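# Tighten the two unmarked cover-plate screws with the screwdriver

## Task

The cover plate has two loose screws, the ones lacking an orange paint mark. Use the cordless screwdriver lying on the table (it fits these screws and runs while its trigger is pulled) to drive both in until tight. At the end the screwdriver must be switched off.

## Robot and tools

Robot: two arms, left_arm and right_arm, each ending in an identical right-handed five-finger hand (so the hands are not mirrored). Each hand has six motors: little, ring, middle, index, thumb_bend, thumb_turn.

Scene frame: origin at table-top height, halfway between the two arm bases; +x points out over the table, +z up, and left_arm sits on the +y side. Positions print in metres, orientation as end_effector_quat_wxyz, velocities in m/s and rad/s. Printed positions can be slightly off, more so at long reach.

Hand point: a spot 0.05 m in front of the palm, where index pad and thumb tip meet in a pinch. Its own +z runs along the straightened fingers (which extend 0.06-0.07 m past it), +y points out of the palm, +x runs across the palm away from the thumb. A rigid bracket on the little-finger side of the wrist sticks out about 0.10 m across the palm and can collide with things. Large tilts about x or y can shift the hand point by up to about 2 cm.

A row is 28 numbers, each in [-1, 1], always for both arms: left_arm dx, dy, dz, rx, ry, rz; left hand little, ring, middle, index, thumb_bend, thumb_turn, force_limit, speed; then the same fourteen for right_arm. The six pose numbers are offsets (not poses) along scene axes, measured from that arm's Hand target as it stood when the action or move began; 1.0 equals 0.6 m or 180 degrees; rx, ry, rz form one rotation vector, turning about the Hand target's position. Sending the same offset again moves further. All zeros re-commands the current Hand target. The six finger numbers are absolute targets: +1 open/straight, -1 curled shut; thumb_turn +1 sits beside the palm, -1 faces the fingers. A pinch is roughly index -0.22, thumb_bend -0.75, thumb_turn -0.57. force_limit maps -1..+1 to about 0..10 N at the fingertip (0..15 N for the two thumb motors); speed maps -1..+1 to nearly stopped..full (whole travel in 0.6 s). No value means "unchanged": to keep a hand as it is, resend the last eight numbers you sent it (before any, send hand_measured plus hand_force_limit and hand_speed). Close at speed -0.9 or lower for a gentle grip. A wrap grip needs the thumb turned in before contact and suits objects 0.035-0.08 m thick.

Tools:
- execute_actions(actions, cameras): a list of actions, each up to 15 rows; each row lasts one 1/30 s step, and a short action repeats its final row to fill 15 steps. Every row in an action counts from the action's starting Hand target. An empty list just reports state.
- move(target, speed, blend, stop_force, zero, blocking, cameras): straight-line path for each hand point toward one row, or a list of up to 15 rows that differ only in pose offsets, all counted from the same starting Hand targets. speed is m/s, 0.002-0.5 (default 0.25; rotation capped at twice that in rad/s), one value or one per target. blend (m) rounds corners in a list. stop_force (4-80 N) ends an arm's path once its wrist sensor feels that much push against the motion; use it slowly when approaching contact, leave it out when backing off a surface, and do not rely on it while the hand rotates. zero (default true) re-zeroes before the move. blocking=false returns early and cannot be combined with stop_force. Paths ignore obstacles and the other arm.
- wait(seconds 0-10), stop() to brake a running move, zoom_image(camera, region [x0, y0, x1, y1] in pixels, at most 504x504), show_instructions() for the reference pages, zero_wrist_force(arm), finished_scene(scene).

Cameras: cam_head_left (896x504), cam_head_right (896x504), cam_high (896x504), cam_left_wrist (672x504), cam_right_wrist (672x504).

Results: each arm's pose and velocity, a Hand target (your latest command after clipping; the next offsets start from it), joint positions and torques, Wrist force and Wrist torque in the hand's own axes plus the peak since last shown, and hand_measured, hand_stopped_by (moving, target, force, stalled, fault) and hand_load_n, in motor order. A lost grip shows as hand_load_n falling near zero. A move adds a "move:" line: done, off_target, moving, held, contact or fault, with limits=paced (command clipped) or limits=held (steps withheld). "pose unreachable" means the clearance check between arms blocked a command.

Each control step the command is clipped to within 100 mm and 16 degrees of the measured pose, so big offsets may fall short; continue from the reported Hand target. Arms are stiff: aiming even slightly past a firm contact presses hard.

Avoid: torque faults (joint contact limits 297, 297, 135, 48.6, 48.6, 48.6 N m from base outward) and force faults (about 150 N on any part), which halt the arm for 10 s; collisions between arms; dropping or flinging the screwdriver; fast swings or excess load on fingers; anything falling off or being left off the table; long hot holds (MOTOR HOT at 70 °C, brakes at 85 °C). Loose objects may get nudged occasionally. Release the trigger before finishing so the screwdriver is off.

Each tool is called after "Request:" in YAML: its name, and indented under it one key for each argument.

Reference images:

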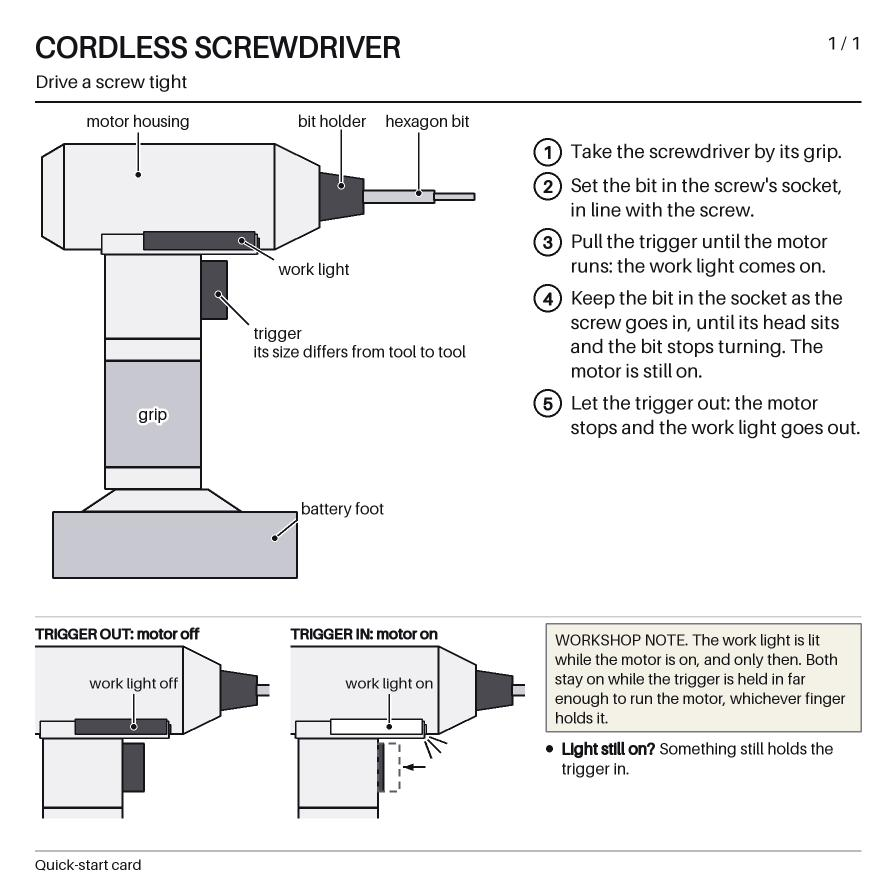

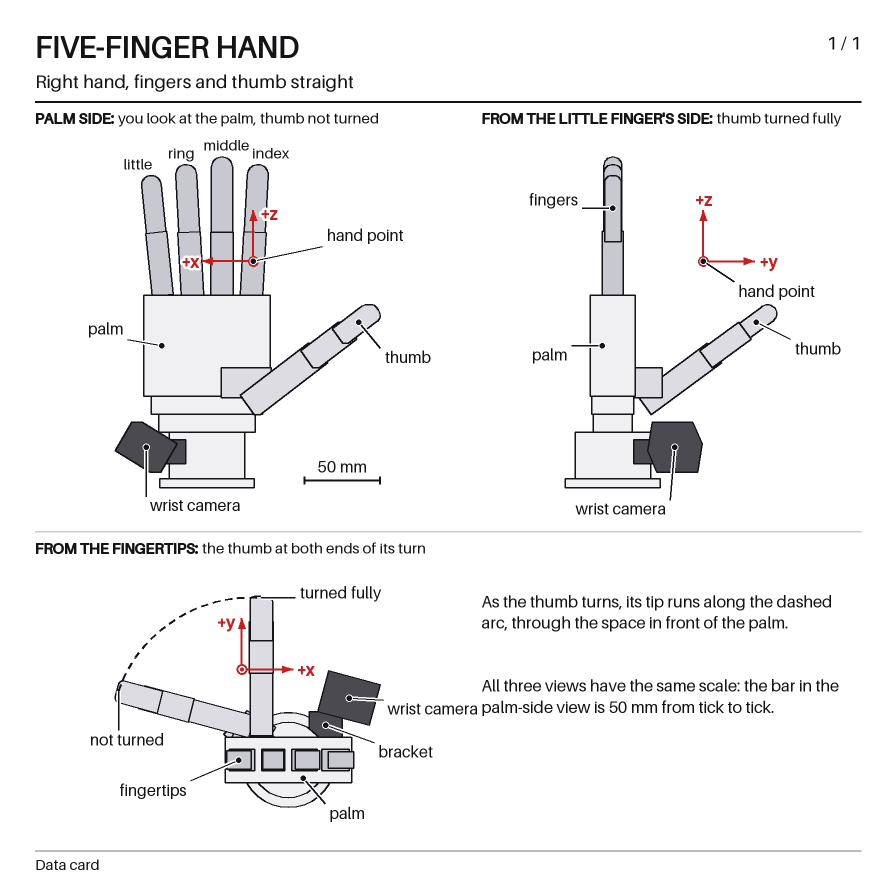

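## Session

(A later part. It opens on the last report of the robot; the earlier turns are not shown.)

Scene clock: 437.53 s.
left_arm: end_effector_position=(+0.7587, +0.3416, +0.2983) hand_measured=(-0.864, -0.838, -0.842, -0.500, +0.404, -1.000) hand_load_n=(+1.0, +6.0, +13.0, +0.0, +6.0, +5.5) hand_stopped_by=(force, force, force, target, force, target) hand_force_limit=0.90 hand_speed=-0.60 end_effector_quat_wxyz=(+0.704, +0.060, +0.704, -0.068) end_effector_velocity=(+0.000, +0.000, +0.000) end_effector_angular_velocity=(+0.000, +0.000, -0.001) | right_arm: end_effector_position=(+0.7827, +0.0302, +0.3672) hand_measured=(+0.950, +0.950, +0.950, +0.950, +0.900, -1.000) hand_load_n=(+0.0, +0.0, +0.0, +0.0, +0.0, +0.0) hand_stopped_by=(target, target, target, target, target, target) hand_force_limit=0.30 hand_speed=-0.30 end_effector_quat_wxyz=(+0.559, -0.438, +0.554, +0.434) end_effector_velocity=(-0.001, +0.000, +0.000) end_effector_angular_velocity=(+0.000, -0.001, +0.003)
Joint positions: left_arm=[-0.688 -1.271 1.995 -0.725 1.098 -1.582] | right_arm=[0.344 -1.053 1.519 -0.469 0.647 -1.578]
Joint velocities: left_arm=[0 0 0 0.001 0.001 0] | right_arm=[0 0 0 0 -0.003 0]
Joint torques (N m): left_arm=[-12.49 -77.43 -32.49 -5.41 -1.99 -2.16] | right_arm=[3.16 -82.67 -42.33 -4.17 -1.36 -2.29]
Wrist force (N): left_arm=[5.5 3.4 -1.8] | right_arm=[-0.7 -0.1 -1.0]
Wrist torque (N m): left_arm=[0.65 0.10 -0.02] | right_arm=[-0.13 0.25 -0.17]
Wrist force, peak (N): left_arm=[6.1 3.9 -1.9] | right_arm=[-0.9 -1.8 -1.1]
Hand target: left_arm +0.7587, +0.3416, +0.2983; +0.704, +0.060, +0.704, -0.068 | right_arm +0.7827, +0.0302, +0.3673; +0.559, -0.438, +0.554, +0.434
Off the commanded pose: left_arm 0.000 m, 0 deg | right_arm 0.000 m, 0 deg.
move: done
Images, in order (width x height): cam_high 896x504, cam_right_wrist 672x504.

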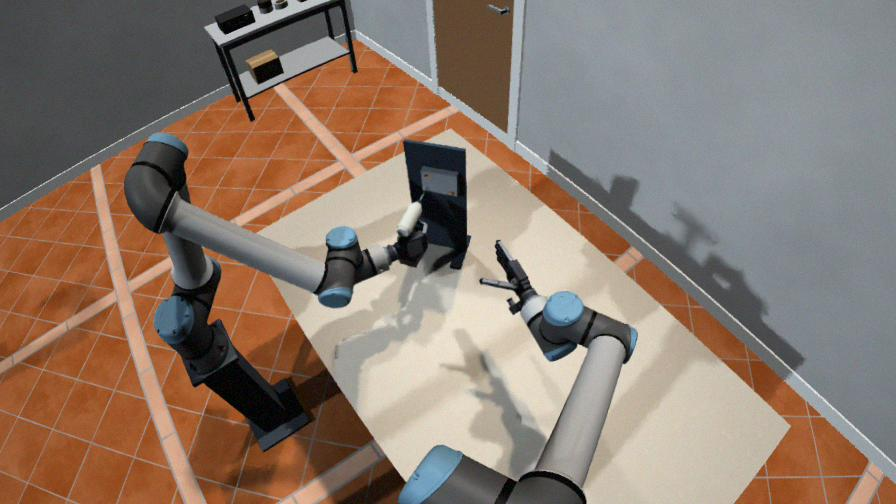

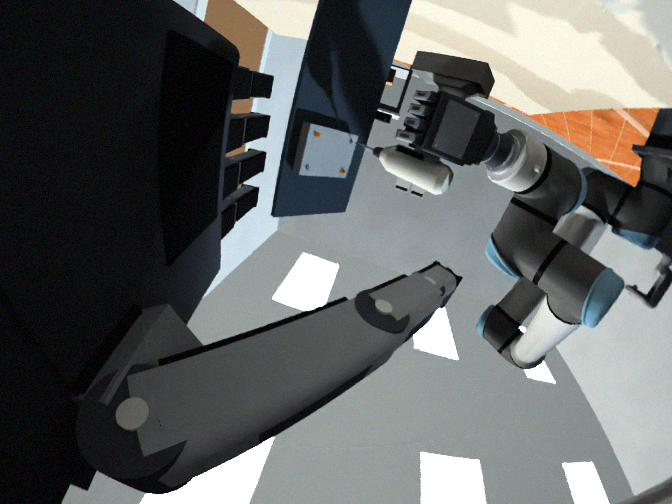

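Request:
move:
  target: [0.00567,0.0035,0.0025,0,0,0,-0.97,-0.97,-0.97,-0.5,-0.97,-1,0.9,-0.6,0,0,0,0,0,0,0.95,0.95,0.95,0.95,0.9,-1,0.3,-0.3]
  speed: 0.015
  stop_force: 6
  cameras: ["cam_right_wrist","cam_high"]

Request:
zoom_image:
  camera: "cam_right_wrist"
  region: [335, 125, 385, 165]

Request:
zoom_image:
  camera: "cam_high"
  region: [410, 180, 440, 210]

Scene clock: 439.03 s.
left_arm: end_effector_position=(+0.7622, +0.3438, +0.2998) hand_measured=(-0.864, -0.838, -0.842, -0.500, +0.404, -1.000) hand_load_n=(+1.0, +6.5, +13.5, +0.0, +5.5, +5.5) hand_stopped_by=(force, force, force, target, force, target) hand_force_limit=0.90 hand_speed=-0.60 end_effector_quat_wxyz=(+0.704, +0.060, +0.704, -0.068) end_effector_velocity=(+0.000, +0.000, +0.000) end_effector_angular_velocity=(+0.000, +0.000, +0.000) | right_arm: end_effector_position=(+0.7827, +0.0302, +0.3673) hand_measured=(+0.950, +0.950, +0.950, +0.950, +0.900, -1.000) hand_load_n=(+0.0, +0.0, +0.0, +0.0, +0.0, +0.0) hand_stopped_by=(target, target, target, target, target, target) hand_force_limit=0.30 hand_speed=-0.30 end_effector_quat_wxyz=(+0.559, -0.438, +0.554, +0.434) end_effector_velocity=(+0.000, +0.000, +0.000) end_effector_angular_velocity=(+0.000, +0.001, +0.000)
Joint positions: left_arm=[-0.682 -1.27 1.989 -0.721 1.104 -1.582] | right_arm=[0.344 -1.053 1.519 -0.469 0.647 -1.578]
Joint velocities: left_arm=[0 0 0 0 0 0] | right_arm=[0 0 0 0.001 0 0]
Joint torques (N m): left_arm=[-14.44 -44.67 -29.69 -4.48 -1.47 -2.72] | right_arm=[9.63 -80.96 -41.24 -3.77 -0.69 -1.86]
Wrist force (N): left_arm=[5.8 3.2 -2.2] | right_arm=[-0.7 -0.4 -1.1]
Wrist torque (N m): left_arm=[0.64 0.07 -0.01] | right_arm=[-0.18 0.26 -0.19]
Wrist force, peak (N): left_arm=[6.2 3.9 -1.9] | right_arm=[-1.2 -0.7 -0.6]
Hand target: left_arm +0.7621, +0.3437, +0.2998; +0.704, +0.060, +0.704, -0.068 | right_arm +0.7827, +0.0302, +0.3673; +0.559, -0.438, +0.554, +0.434
Off the commanded pose: left_arm 0.000 m, 0 deg | right_arm 0.000 m, 0 deg.
move: done
Images, in order (width x height): cam_high 896x504, cam_right_wrist 672x504.

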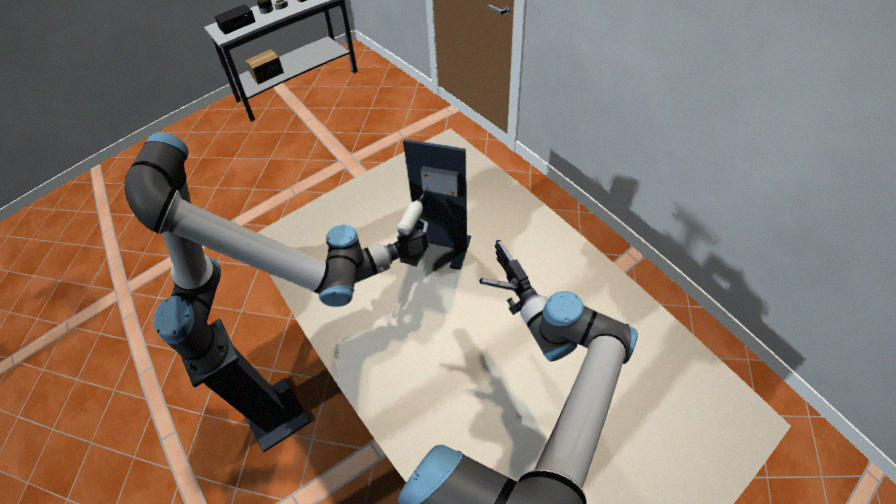

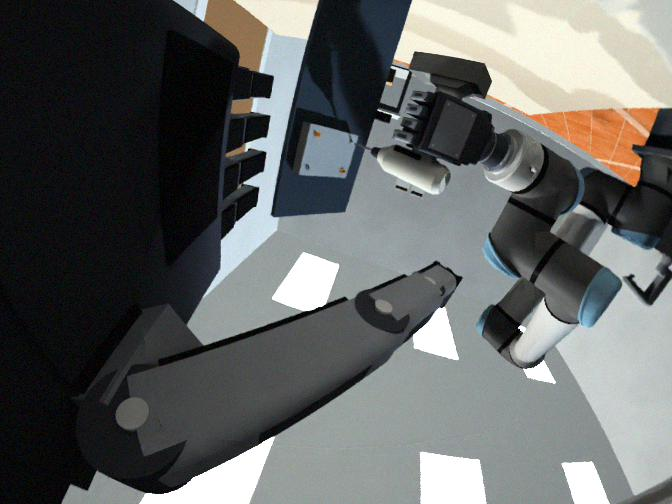

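Scaled by 10.080 from the camera's 672x504 image, which has a finer 960x720 frame.

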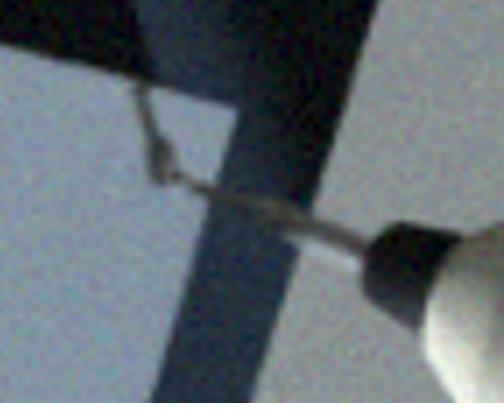

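Scaled by 16.800.

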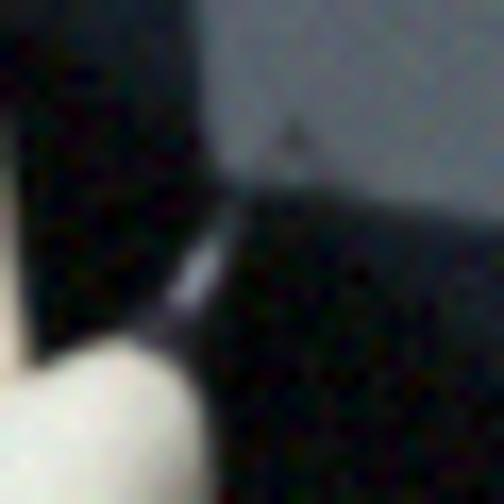

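Request:
zoom_image:
  camera: "cam_right_wrist"
  region: [342, 130, 367, 150]

Request:
zoom_image:
  camera: "cam_high"
  region: [420, 182, 435, 197]

Request:
execute_actions:
  actions: []
  cameras: ["cam_head_left","cam_head_right"]

Request:
zoom_image:
  camera: "cam_head_left"
  region: [295, 130, 335, 170]

Request:
zoom_image:
  camera: "cam_head_right"
  region: [300, 135, 340, 175]

Scaled by 20.160 from the camera's 672x504 image, which has a finer 960x720 frame.

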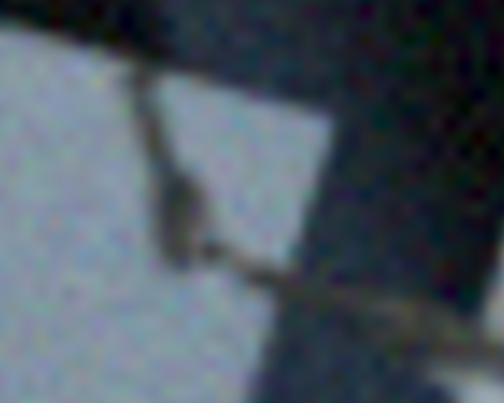

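Scaled by 33.600.

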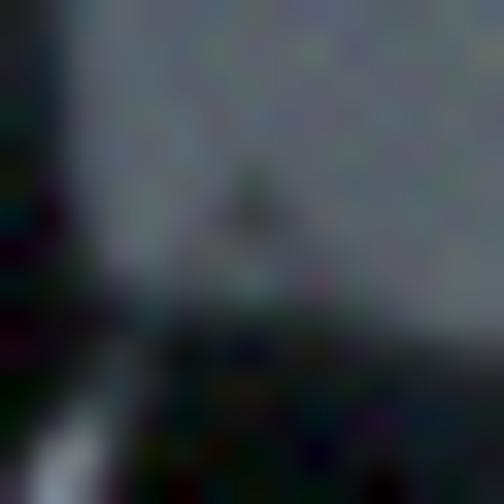

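Scene clock: 439.33 s.
left_arm: end_effector_position=(+0.7621, +0.3437, +0.2998) hand_measured=(-0.864, -0.838, -0.842, -0.500, +0.404, -1.000) hand_load_n=(+1.0, +6.0, +13.0, +0.0, +5.5, +5.5) hand_stopped_by=(force, force, force, target, force, target) hand_force_limit=0.90 hand_speed=-0.60 end_effector_quat_wxyz=(+0.704, +0.060, +0.704, -0.068) end_effector_velocity=(+0.000, -0.001, +0.000) end_effector_angular_velocity=(+0.000, +0.000, -0.002) | right_arm: end_effector_position=(+0.7827, +0.0302, +0.3673) hand_measured=(+0.950, +0.950, +0.950, +0.950, +0.900, -1.000) hand_load_n=(+0.0, +0.0, +0.0, +0.0, +0.0, +0.0) hand_stopped_by=(target, target, target, target, target, target) hand_force_limit=0.30 hand_speed=-0.30 end_effector_quat_wxyz=(+0.559, -0.438, +0.554, +0.434) end_effector_velocity=(+0.000, +0.000, +0.001) end_effector_angular_velocity=(+0.001, -0.001, +0.000)
Joint positions: left_arm=[-0.682 -1.27 1.989 -0.721 1.104 -1.582] | right_arm=[0.344 -1.053 1.519 -0.469 0.647 -1.578]
Joint velocities: left_arm=[-0.001 0.001 0 -0.001 0.001 0] | right_arm=[0 -0.001 0 0 0 0]
Joint torques (N m): left_arm=[-12.17 -44.22 -24.3 -7.02 -1.83 -2.78] | right_arm=[11.42 -80.5 -40.32 -3.7 -0.55 -1.71]
Wrist force (N): left_arm=[5.8 3.7 -1.8] | right_arm=[-0.9 0.0 -0.9]
Wrist torque (N m): left_arm=[0.68 0.06 0.01] | right_arm=[-0.12 0.29 -0.18]
Wrist force, peak (N): left_arm=[5.8 3.7 -1.8] | right_arm=[-1.0 -0.3 -1.1]
Hand target: left_arm +0.7621, +0.3437, +0.2998; +0.704, +0.060, +0.704, -0.068 | right_arm +0.7827, +0.0302, +0.3673; +0.559, -0.438, +0.554, +0.434
Off the commanded pose: left_arm 0.000 m, 0 deg | right_arm 0.000 m, 0 deg.
Images, in order (width x height): cam_head_left 896x504, cam_head_right 896x504.

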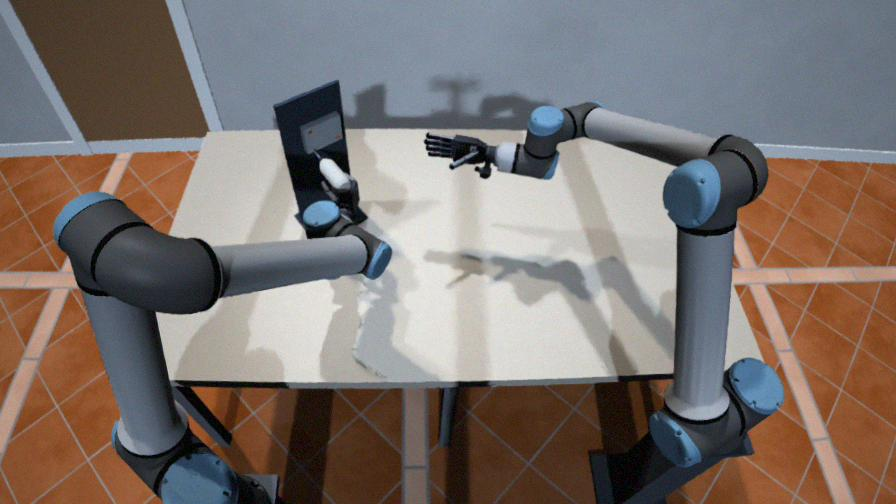

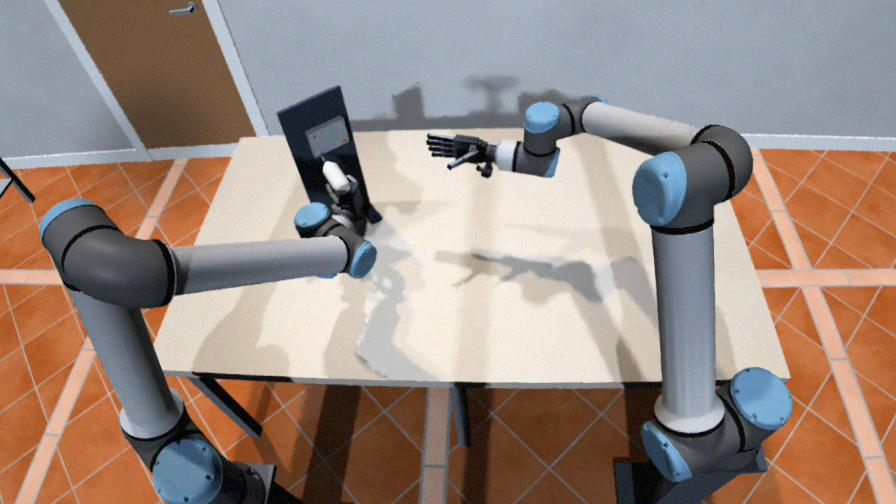

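Scaled by 12.600.

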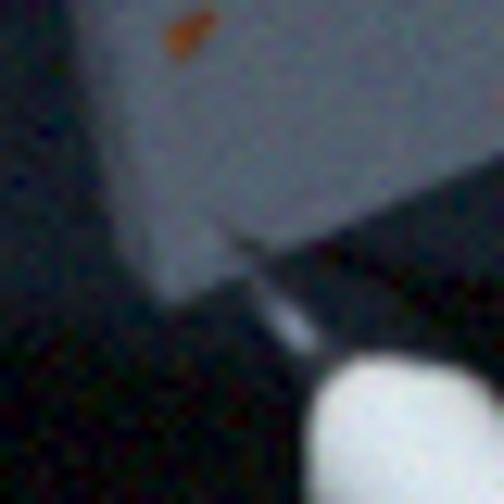

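Scaled by 12.600.

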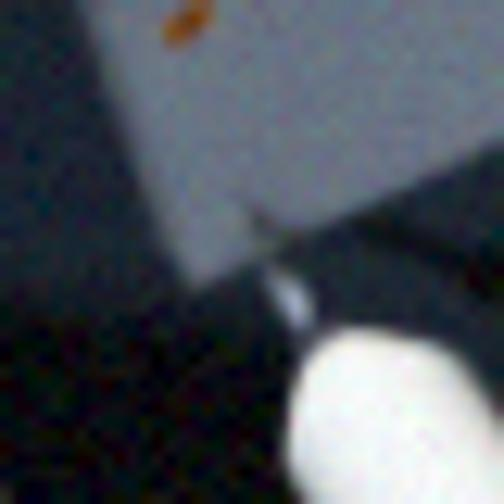

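Request:
move:
  target: [0.01135,0.007,0.0004,0,0,0,-0.97,-0.97,-0.97,-0.5,-0.97,-1,0.9,-0.6,0,0,0,0,0,0,0.95,0.95,0.95,0.95,0.9,-1,0.3,-0.3]
  speed: 0.01
  stop_force: 5
  cameras: ["cam_right_wrist","cam_high"]

Request:
zoom_image:
  camera: "cam_right_wrist"
  region: [335, 125, 385, 165]

Request:
zoom_image:
  camera: "cam_right_wrist"
  region: [342, 130, 367, 150]

Request:
zoom_image:
  camera: "cam_high"
  region: [410, 180, 440, 210]

Scene clock: 441.10 s.
left_arm: end_effector_position=(+0.7659, +0.3460, +0.2999) hand_measured=(-0.864, -0.838, -0.842, -0.500, +0.404, -1.000) hand_load_n=(+1.0, +5.5, +13.0, +0.0, +6.0, +5.0) hand_stopped_by=(force, force, force, target, force, target) hand_force_limit=0.90 hand_speed=-0.60 end_effector_quat_wxyz=(+0.704, +0.060, +0.704, -0.068) end_effector_velocity=(+0.000, +0.000, +0.000) end_effector_angular_velocity=(-0.002, +0.001, +0.000) | right_arm: end_effector_position=(+0.7827, +0.0302, +0.3673) hand_measured=(+0.950, +0.950, +0.950, +0.950, +0.900, -1.000) hand_load_n=(+0.0, +0.0, +0.0, +0.0, +0.0, +0.0) hand_stopped_by=(target, target, target, target, target, target) hand_force_limit=0.30 hand_speed=-0.30 end_effector_quat_wxyz=(+0.559, -0.438, +0.554, +0.434) end_effector_velocity=(+0.000, +0.000, +0.000) end_effector_angular_velocity=(+0.000, +0.000, +0.000)
Joint positions: left_arm=[-0.675 -1.266 1.984 -0.719 1.111 -1.582] | right_arm=[0.344 -1.053 1.519 -0.469 0.647 -1.578]
Joint velocities: left_arm=[0 0 0 0 0 -0.002] | right_arm=[0 0 0 0 0 0]
Joint torques (N m): left_arm=[-12.29 -80.9 -26.92 -6.49 -2.33 -2.67] | right_arm=[15.67 -80.73 -35.26 -3.39 0.64 -0.89]
Wrist force (N): left_arm=[7.2 2.7 -3.0] | right_arm=[-0.3 -0.3 -0.7]
Wrist torque (N m): left_arm=[0.67 0.08 -0.05] | right_arm=[-0.18 0.19 -0.16]
Wrist force, peak (N): left_arm=[10.6 -5.7 -12.9] | right_arm=[-1.2 -0.2 -1.1]
Hand target: left_arm +0.7659, +0.3460, +0.2999; +0.704, +0.060, +0.704, -0.068 | right_arm +0.7827, +0.0302, +0.3673; +0.559, -0.438, +0.554, +0.434
Off the commanded pose: left_arm 0.004 m, 0 deg | right_arm 0.000 m, 0 deg.
move: contact (left_arm)
Images, in order (width x height): cam_high 896x504, cam_right_wrist 672x504.

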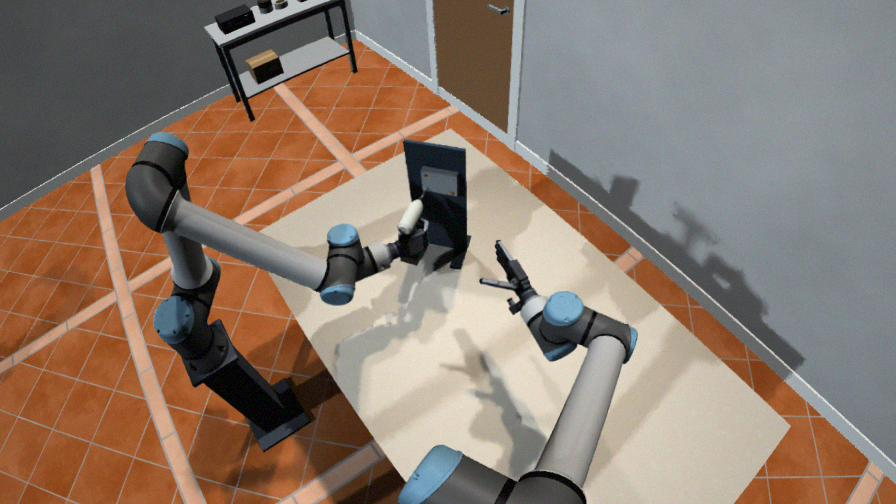

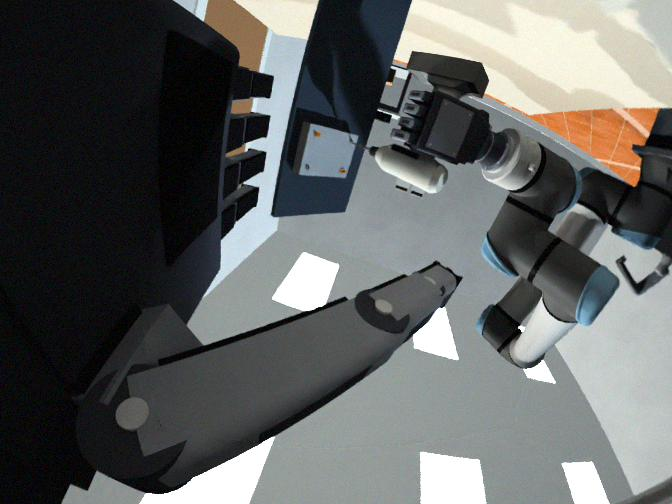

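Scaled by 10.080 from the camera's 672x504 image, which has a finer 960x720 frame.

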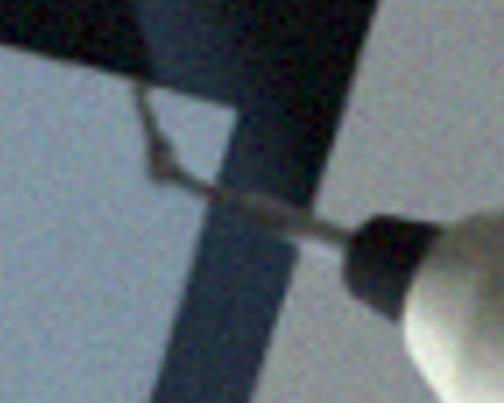

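Scaled by 20.160 from the camera's 672x504 image, which has a finer 960x720 frame.

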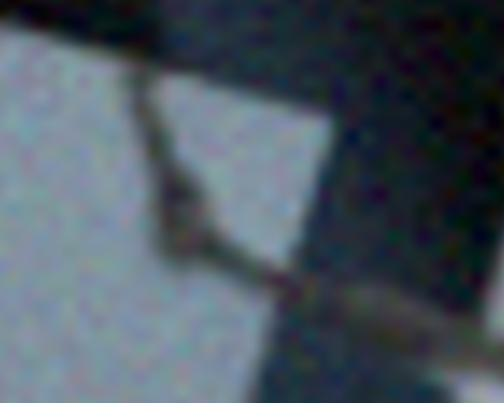

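Scaled by 16.800.

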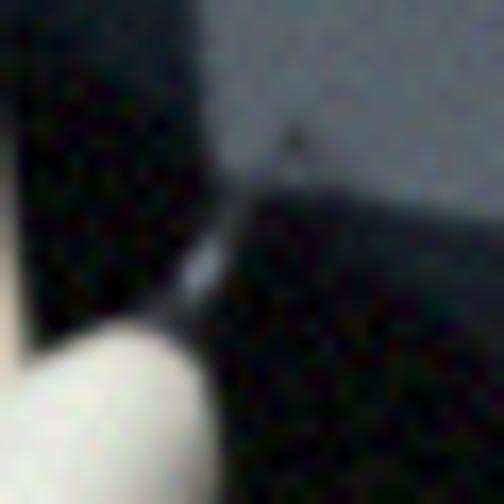

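Request:
move:
  target: [0.00567,0.0035,0,0,0,0,-0.97,-0.97,-0.97,-0.72,-0.97,-1,1,-0.3,0,0,0,0,0,0,0.95,0.95,0.95,0.95,0.9,-1,0.3,-0.3]
  speed: 0.005
  stop_force: 8
  zero: false
  cameras: ["cam_right_wrist","cam_high"]

Request:
zoom_image:
  camera: "cam_right_wrist"
  region: [335, 125, 385, 165]

Scene clock: 442.50 s.
left_arm: end_effector_position=(+0.7659, +0.3462, +0.2999) hand_measured=(-0.864, -0.838, -0.842, -0.718, +0.404, -1.000) hand_load_n=(+0.5, +5.5, +12.5, +10.0, +6.5, +3.5) hand_stopped_by=(force, force, force, target, force, target) hand_force_limit=1.00 hand_speed=-0.30 end_effector_quat_wxyz=(+0.704, +0.060, +0.704, -0.068) end_effector_velocity=(+0.000, +0.000, +0.000) end_effector_angular_velocity=(+0.000, -0.001, +0.000) | right_arm: end_effector_position=(+0.7827, +0.0302, +0.3673) hand_measured=(+0.950, +0.950, +0.950, +0.950, +0.900, -1.000) hand_load_n=(+0.0, +0.0, +0.0, +0.0, +0.0, -0.5) hand_stopped_by=(target, target, target, target, target, target) hand_force_limit=0.30 hand_speed=-0.30 end_effector_quat_wxyz=(+0.559, -0.438, +0.554, +0.434) end_effector_velocity=(+0.000, +0.000, -0.001) end_effector_angular_velocity=(+0.000, +0.001, +0.000)
Joint positions: left_arm=[-0.675 -1.266 1.984 -0.719 1.111 -1.582] | right_arm=[0.344 -1.053 1.519 -0.469 0.647 -1.578]
Joint velocities: left_arm=[0 0 0 0 0 0.001] | right_arm=[0 0.001 0 0 0 0]
Joint torques (N m): left_arm=[-9.11 -78.84 -28.34 -3.13 -2.1 -2.67] | right_arm=[13.2 -79.94 -34.05 -3.14 0.68 -0.18]
Wrist force (N): left_arm=[7.2 2.1 -3.4] | right_arm=[-0.8 -0.5 -1.1]
Wrist torque (N m): left_arm=[0.68 0.11 -0.06] | right_arm=[-0.19 0.27 -0.20]
Wrist force, peak (N): left_arm=[9.3 -4.4 -9.6] | right_arm=[-0.9 -0.5 -1.2]
Hand target: left_arm +0.7659, +0.3462, +0.2999; +0.704, +0.060, +0.704, -0.068 | right_arm +0.7827, +0.0302, +0.3673; +0.559, -0.438, +0.554, +0.434
Off the commanded pose: left_arm 0.004 m, 0 deg | right_arm 0.000 m, 0 deg.
move: contact (left_arm)
Images, in order (width x height): cam_high 896x504, cam_right_wrist 672x504.

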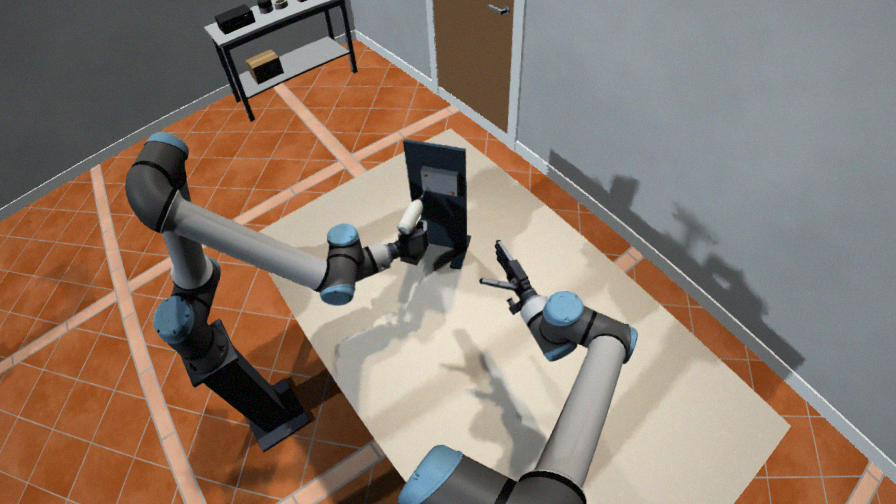

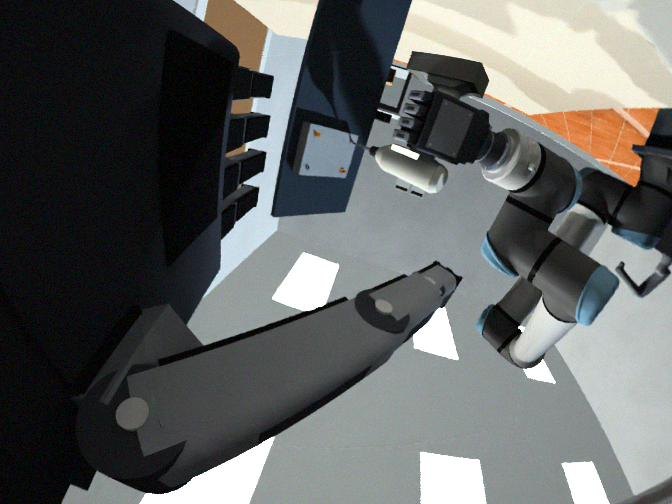

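Scaled by 10.080 from the camera's 672x504 image, which has a finer 960x720 frame.

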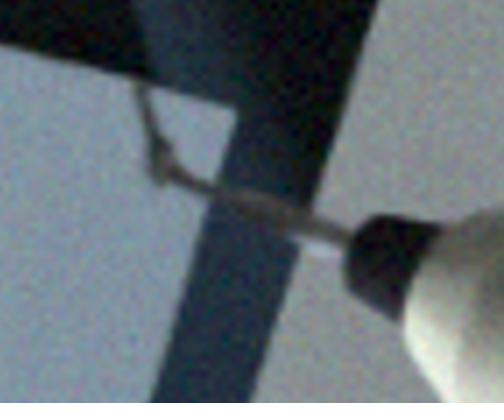

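Request:
move:
  target: [0.0142,0.00875,0,0,0,0,-0.97,-0.97,-0.97,-0.72,-0.97,-1,1,-0.3,0,0,0,0,0,0,0.95,0.95,0.95,0.95,0.9,-1,0.3,-0.3]
  speed: 0.004
  stop_force: 10
  cameras: ["cam_right_wrist","cam_high"]

Request:
zoom_image:
  camera: "cam_right_wrist"
  region: [335, 125, 385, 165]

Request:
zoom_image:
  camera: "cam_right_wrist"
  region: [342, 130, 367, 150]

Scene clock: 443.77 s.
left_arm: end_effector_position=(+0.7661, +0.3464, +0.2999) hand_measured=(-0.864, -0.838, -0.842, -0.718, +0.404, -1.000) hand_load_n=(+0.0, +4.5, +12.0, +10.0, +7.0, +3.0) hand_stopped_by=(force, force, force, target, force, target) hand_force_limit=1.00 hand_speed=-0.30 end_effector_quat_wxyz=(+0.704, +0.060, +0.704, -0.068) end_effector_velocity=(+0.000, -0.001, +0.000) end_effector_angular_velocity=(+0.002, +0.000, +0.000) | right_arm: end_effector_position=(+0.7827, +0.0302, +0.3673) hand_measured=(+0.950, +0.950, +0.950, +0.950, +0.900, -1.000) hand_load_n=(+0.0, +0.0, +0.0, +0.0, +0.0, +0.0) hand_stopped_by=(target, target, target, target, target, target) hand_force_limit=0.30 hand_speed=-0.30 end_effector_quat_wxyz=(+0.559, -0.438, +0.554, +0.434) end_effector_velocity=(+0.000, +0.000, +0.000) end_effector_angular_velocity=(+0.000, +0.000, +0.000)
Joint positions: left_arm=[-0.675 -1.266 1.984 -0.719 1.111 -1.582] | right_arm=[0.344 -1.053 1.519 -0.469 0.647 -1.578]
Joint velocities: left_arm=[-0.001 0 0 0 0 0.002] | right_arm=[0 0.001 0 -0.001 0 0]
Joint torques (N m): left_arm=[-6.22 -77.97 -30.48 -6.72 -1.88 -2.46] | right_arm=[14.12 -79.92 -35.06 -2.95 0.79 -0.21]
Wrist force (N): left_arm=[8.8 -0.7 -6.0] | right_arm=[-0.5 -0.4 -0.9]
Wrist torque (N m): left_arm=[0.72 0.20 -0.12] | right_arm=[-0.19 0.23 -0.17]
Wrist force, peak (N): left_arm=[11.4 -5.5 -11.0] | right_arm=[-1.0 -0.4 -1.3]
Hand target: left_arm +0.7661, +0.3464, +0.2999; +0.704, +0.060, +0.704, -0.068 | right_arm +0.7827, +0.0302, +0.3673; +0.559, -0.438, +0.554, +0.434
Off the commanded pose: left_arm 0.010 m, 0 deg | right_arm 0.000 m, 0 deg.
move: contact (left_arm)
Images, in order (width x height): cam_high 896x504, cam_right_wrist 672x504.

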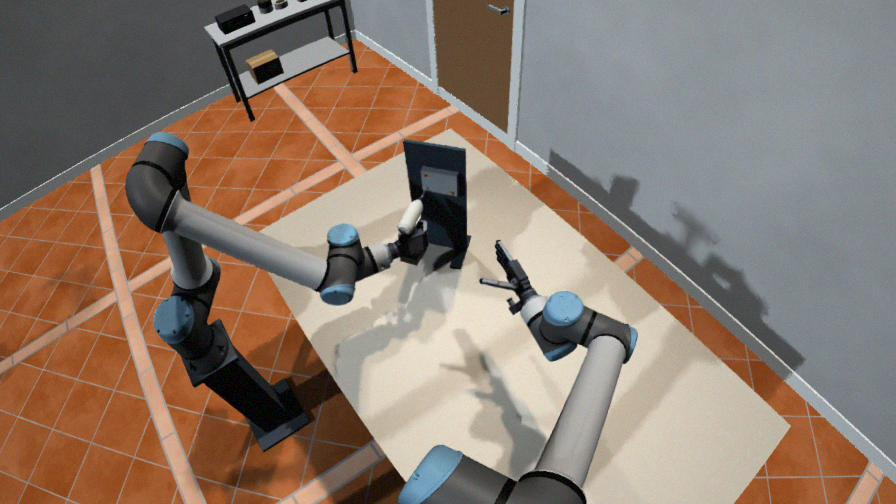

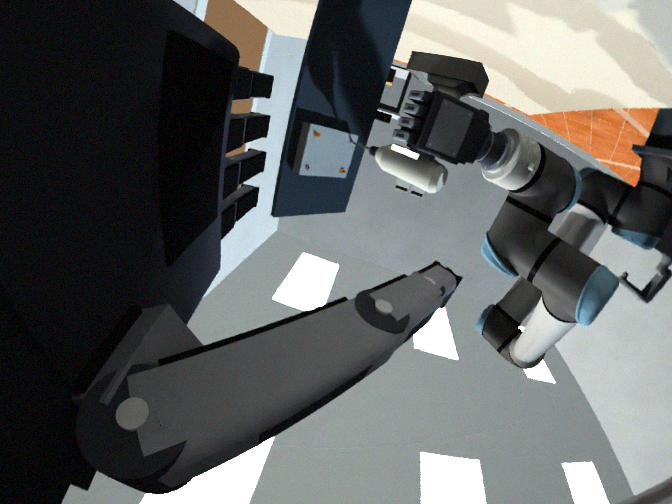

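Scaled by 10.080 from the camera's 672x504 image, which has a finer 960x720 frame.

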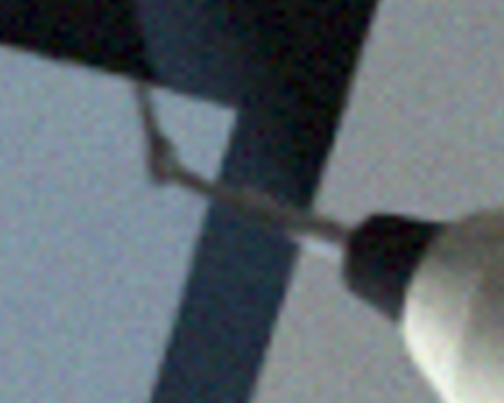

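Scaled by 20.160 from the camera's 672x504 image, which has a finer 960x720 frame.

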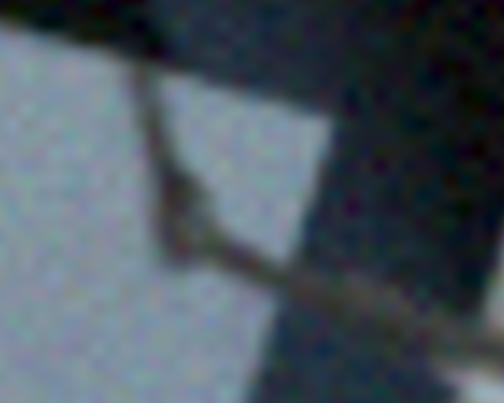

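Request:
move:
  target: [0,0,0,0,0,0,-0.97,-0.97,-0.97,-0.5,-0.97,-1,0.9,-0.6,-0.16,0.186,0.0167,0,0,-0.139,0.95,0.95,0.95,0.95,0.9,-1,0.3,-0.3]
  speed: 0.15
  cameras: ["cam_right_wrist"]

Request:
zoom_image:
  camera: "cam_right_wrist"
  region: [335, 125, 385, 165]

Request:
zoom_image:
  camera: "cam_right_wrist"
  region: [280, 100, 400, 190]

Scene clock: 446.83 s.
left_arm: end_effector_position=(+0.7661, +0.3464, +0.2999) hand_measured=(-0.864, -0.838, -0.842, -0.500, +0.404, -1.000) hand_load_n=(+0.0, +4.5, +12.5, +0.0, +6.5, +3.0) hand_stopped_by=(force, force, force, target, force, target) hand_force_limit=0.90 hand_speed=-0.60 end_effector_quat_wxyz=(+0.704, +0.060, +0.704, -0.068) end_effector_velocity=(+0.000, +0.000, +0.000) end_effector_angular_velocity=(-0.002, +0.000, +0.000) | right_arm: end_effector_position=(+0.6866, +0.1415, +0.3770) hand_measured=(+0.950, +0.950, +0.950, +0.950, +0.900, -1.000) hand_load_n=(+0.0, +0.0, +0.0, +0.0, +0.0, +0.0) hand_stopped_by=(target, target, target, target, target, target) hand_force_limit=0.30 hand_speed=-0.30 end_effector_quat_wxyz=(+0.640, -0.308, +0.636, +0.302) end_effector_velocity=(+0.001, +0.000, -0.001) end_effector_angular_velocity=(+0.000, +0.000, -0.003)
Joint positions: left_arm=[-0.675 -1.266 1.984 -0.719 1.111 -1.582] | right_arm=[0.637 -1.143 1.638 -0.497 1.376 -1.581]
Joint velocities: left_arm=[0 0 0 0 0 -0.001] | right_arm=[0 0.001 0 -0.001 0.003 0]
Joint torques (N m): left_arm=[3.14 -69.99 -34.65 -4.14 -1.07 -2.28] | right_arm=[7.47 -68.22 -38.75 -2.47 2.65 -1.22]
Wrist force (N): left_arm=[9.1 -2.7 -9.8] | right_arm=[-0.2 -0.4 -0.7]
Wrist torque (N m): left_arm=[0.56 -0.11 0.07] | right_arm=[-0.21 0.18 -0.16]
Wrist force, peak (N): left_arm=[8.7 -3.0 -10.3] | right_arm=[-0.5 -2.0 -1.6]
Hand target: left_arm +0.7661, +0.3464, +0.2999; +0.704, +0.060, +0.704, -0.068 | right_arm +0.6866, +0.1415, +0.3770; +0.640, -0.308, +0.636, +0.302
Off the commanded pose: left_arm 0.000 m, 0 deg | right_arm 0.000 m, 0 deg.
move: done
Images, in order (width x height): cam_right_wrist 672x504.

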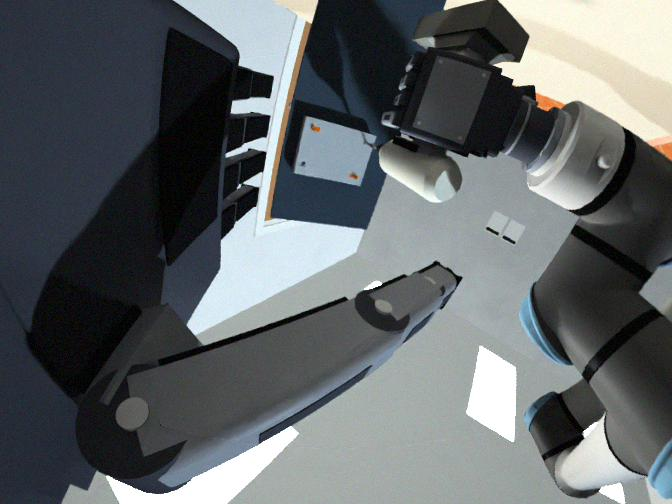

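Scaled by 10.080 from the camera's 672x504 image, which has a finer 960x720 frame.

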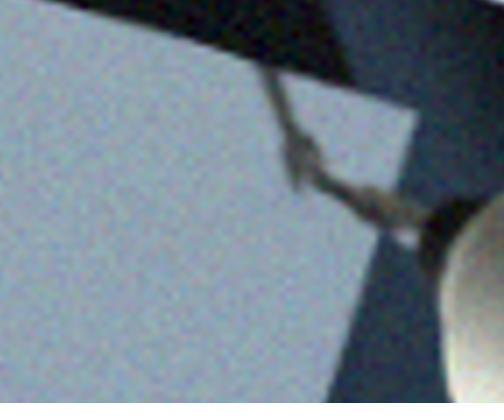

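Scaled by 4.200 from the camera's 672x504 image, which has a finer 960x720 frame.

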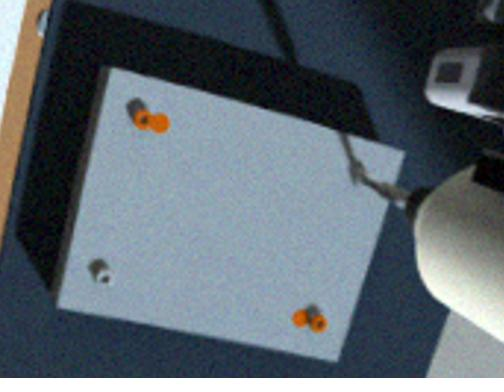

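Request:
zoom_image:
  camera: "cam_right_wrist"
  region: [355, 132, 380, 152]

Request:
zoom_image:
  camera: "cam_right_wrist"
  region: [292, 156, 317, 176]

Scaled by 20.160 from the camera's 672x504 image, which has a finer 960x720 frame.

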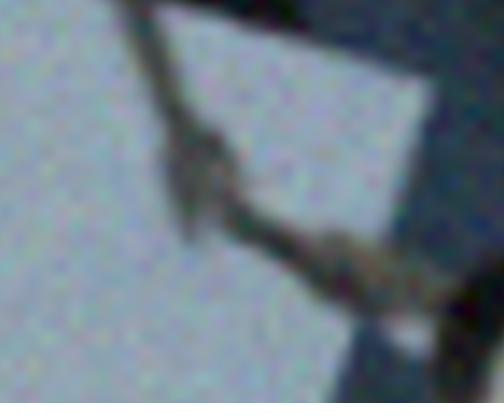

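Scaled by 20.160 from the camera's 672x504 image, which has a finer 960x720 frame.

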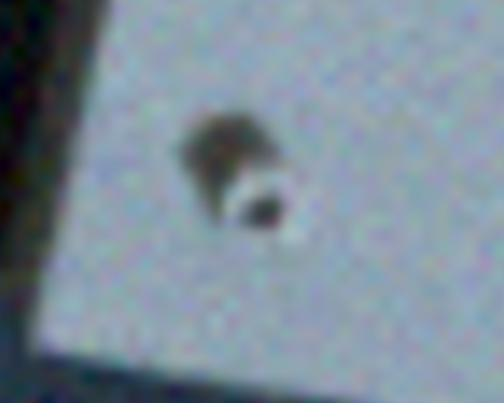

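Request:
move:
  target: [-0.0085,-0.0053,0.0,0,0,0,-0.97,-0.97,-0.97,-0.5,-0.97,-1,0.9,-0.6,0,0,0,0,0,0,0.95,0.95,0.95,0.95,0.9,-1,0.3,-0.3]
  speed: 0.03
  cameras: ["cam_right_wrist"]

Request:
zoom_image:
  camera: "cam_right_wrist"
  region: [355, 132, 380, 152]

Request:
zoom_image:
  camera: "cam_right_wrist"
  region: [350, 127, 400, 167]

Scene clock: 448.27 s.
left_arm: end_effector_position=(+0.7609, +0.3432, +0.2999) hand_measured=(-0.864, -0.838, -0.842, -0.500, +0.404, -1.000) hand_load_n=(+0.0, +5.0, +13.0, +0.0, +6.5, +3.5) hand_stopped_by=(force, force, force, target, force, target) hand_force_limit=0.90 hand_speed=-0.60 end_effector_quat_wxyz=(+0.704, +0.060, +0.704, -0.068) end_effector_velocity=(+0.000, +0.001, +0.001) end_effector_angular_velocity=(-0.002, -0.001, +0.000) | right_arm: end_effector_position=(+0.6866, +0.1415, +0.3770) hand_measured=(+0.950, +0.950, +0.950, +0.950, +0.900, -1.000) hand_load_n=(+0.0, +0.0, +0.0, +0.0, +0.0, +0.0) hand_stopped_by=(target, target, target, target, target, target) hand_force_limit=0.30 hand_speed=-0.30 end_effector_quat_wxyz=(+0.640, -0.308, +0.636, +0.302) end_effector_velocity=(+0.000, +0.000, +0.002) end_effector_angular_velocity=(+0.001, -0.001, +0.001)
Joint positions: left_arm=[-0.684 -1.271 1.991 -0.722 1.102 -1.582] | right_arm=[0.637 -1.143 1.639 -0.497 1.376 -1.581]
Joint velocities: left_arm=[0.001 -0.001 0 -0.001 0 -0.001] | right_arm=[0 -0.002 0 0 0 0]
Joint torques (N m): left_arm=[8.12 -61.09 -32.5 -6.13 0.25 -2.44] | right_arm=[14.33 -68.61 -34.42 -4.61 1.76 0.23]
Wrist force (N): left_arm=[5.9 3.4 -1.7] | right_arm=[-0.5 -0.4 -0.7]
Wrist torque (N m): left_arm=[0.64 0.05 0.01] | right_arm=[-0.20 0.23 -0.17]
Wrist force, peak (N): left_arm=[8.6 -2.8 -10.1] | right_arm=[-0.3 -0.3 -1.5]
Hand target: left_arm +0.7610, +0.3432, +0.2999; +0.704, +0.060, +0.704, -0.068 | right_arm +0.6866, +0.1415, +0.3770; +0.640, -0.308, +0.636, +0.302
Off the commanded pose: left_arm 0.000 m, 0 deg | right_arm 0.000 m, 0 deg.
move: done
Images, in order (width x height): cam_right_wrist 672x504.

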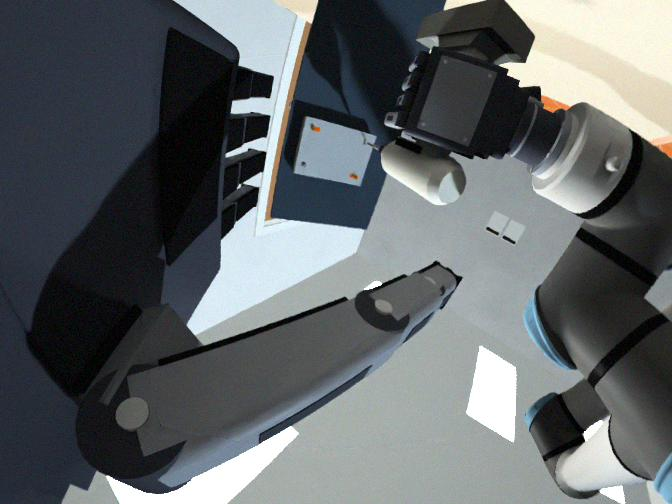

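Scaled by 20.160 from the camera's 672x504 image, which has a finer 960x720 frame.

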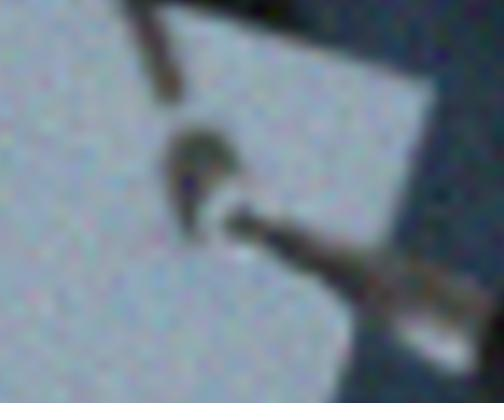

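Scaled by 10.080 from the camera's 672x504 image, which has a finer 960x720 frame.

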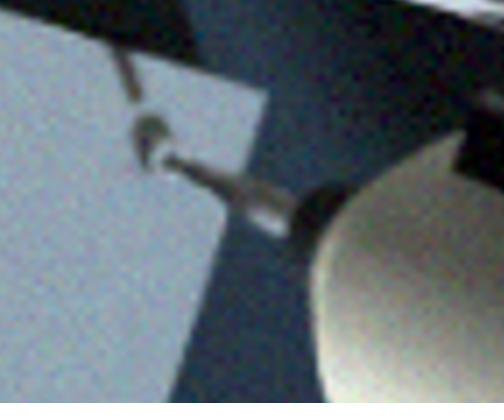

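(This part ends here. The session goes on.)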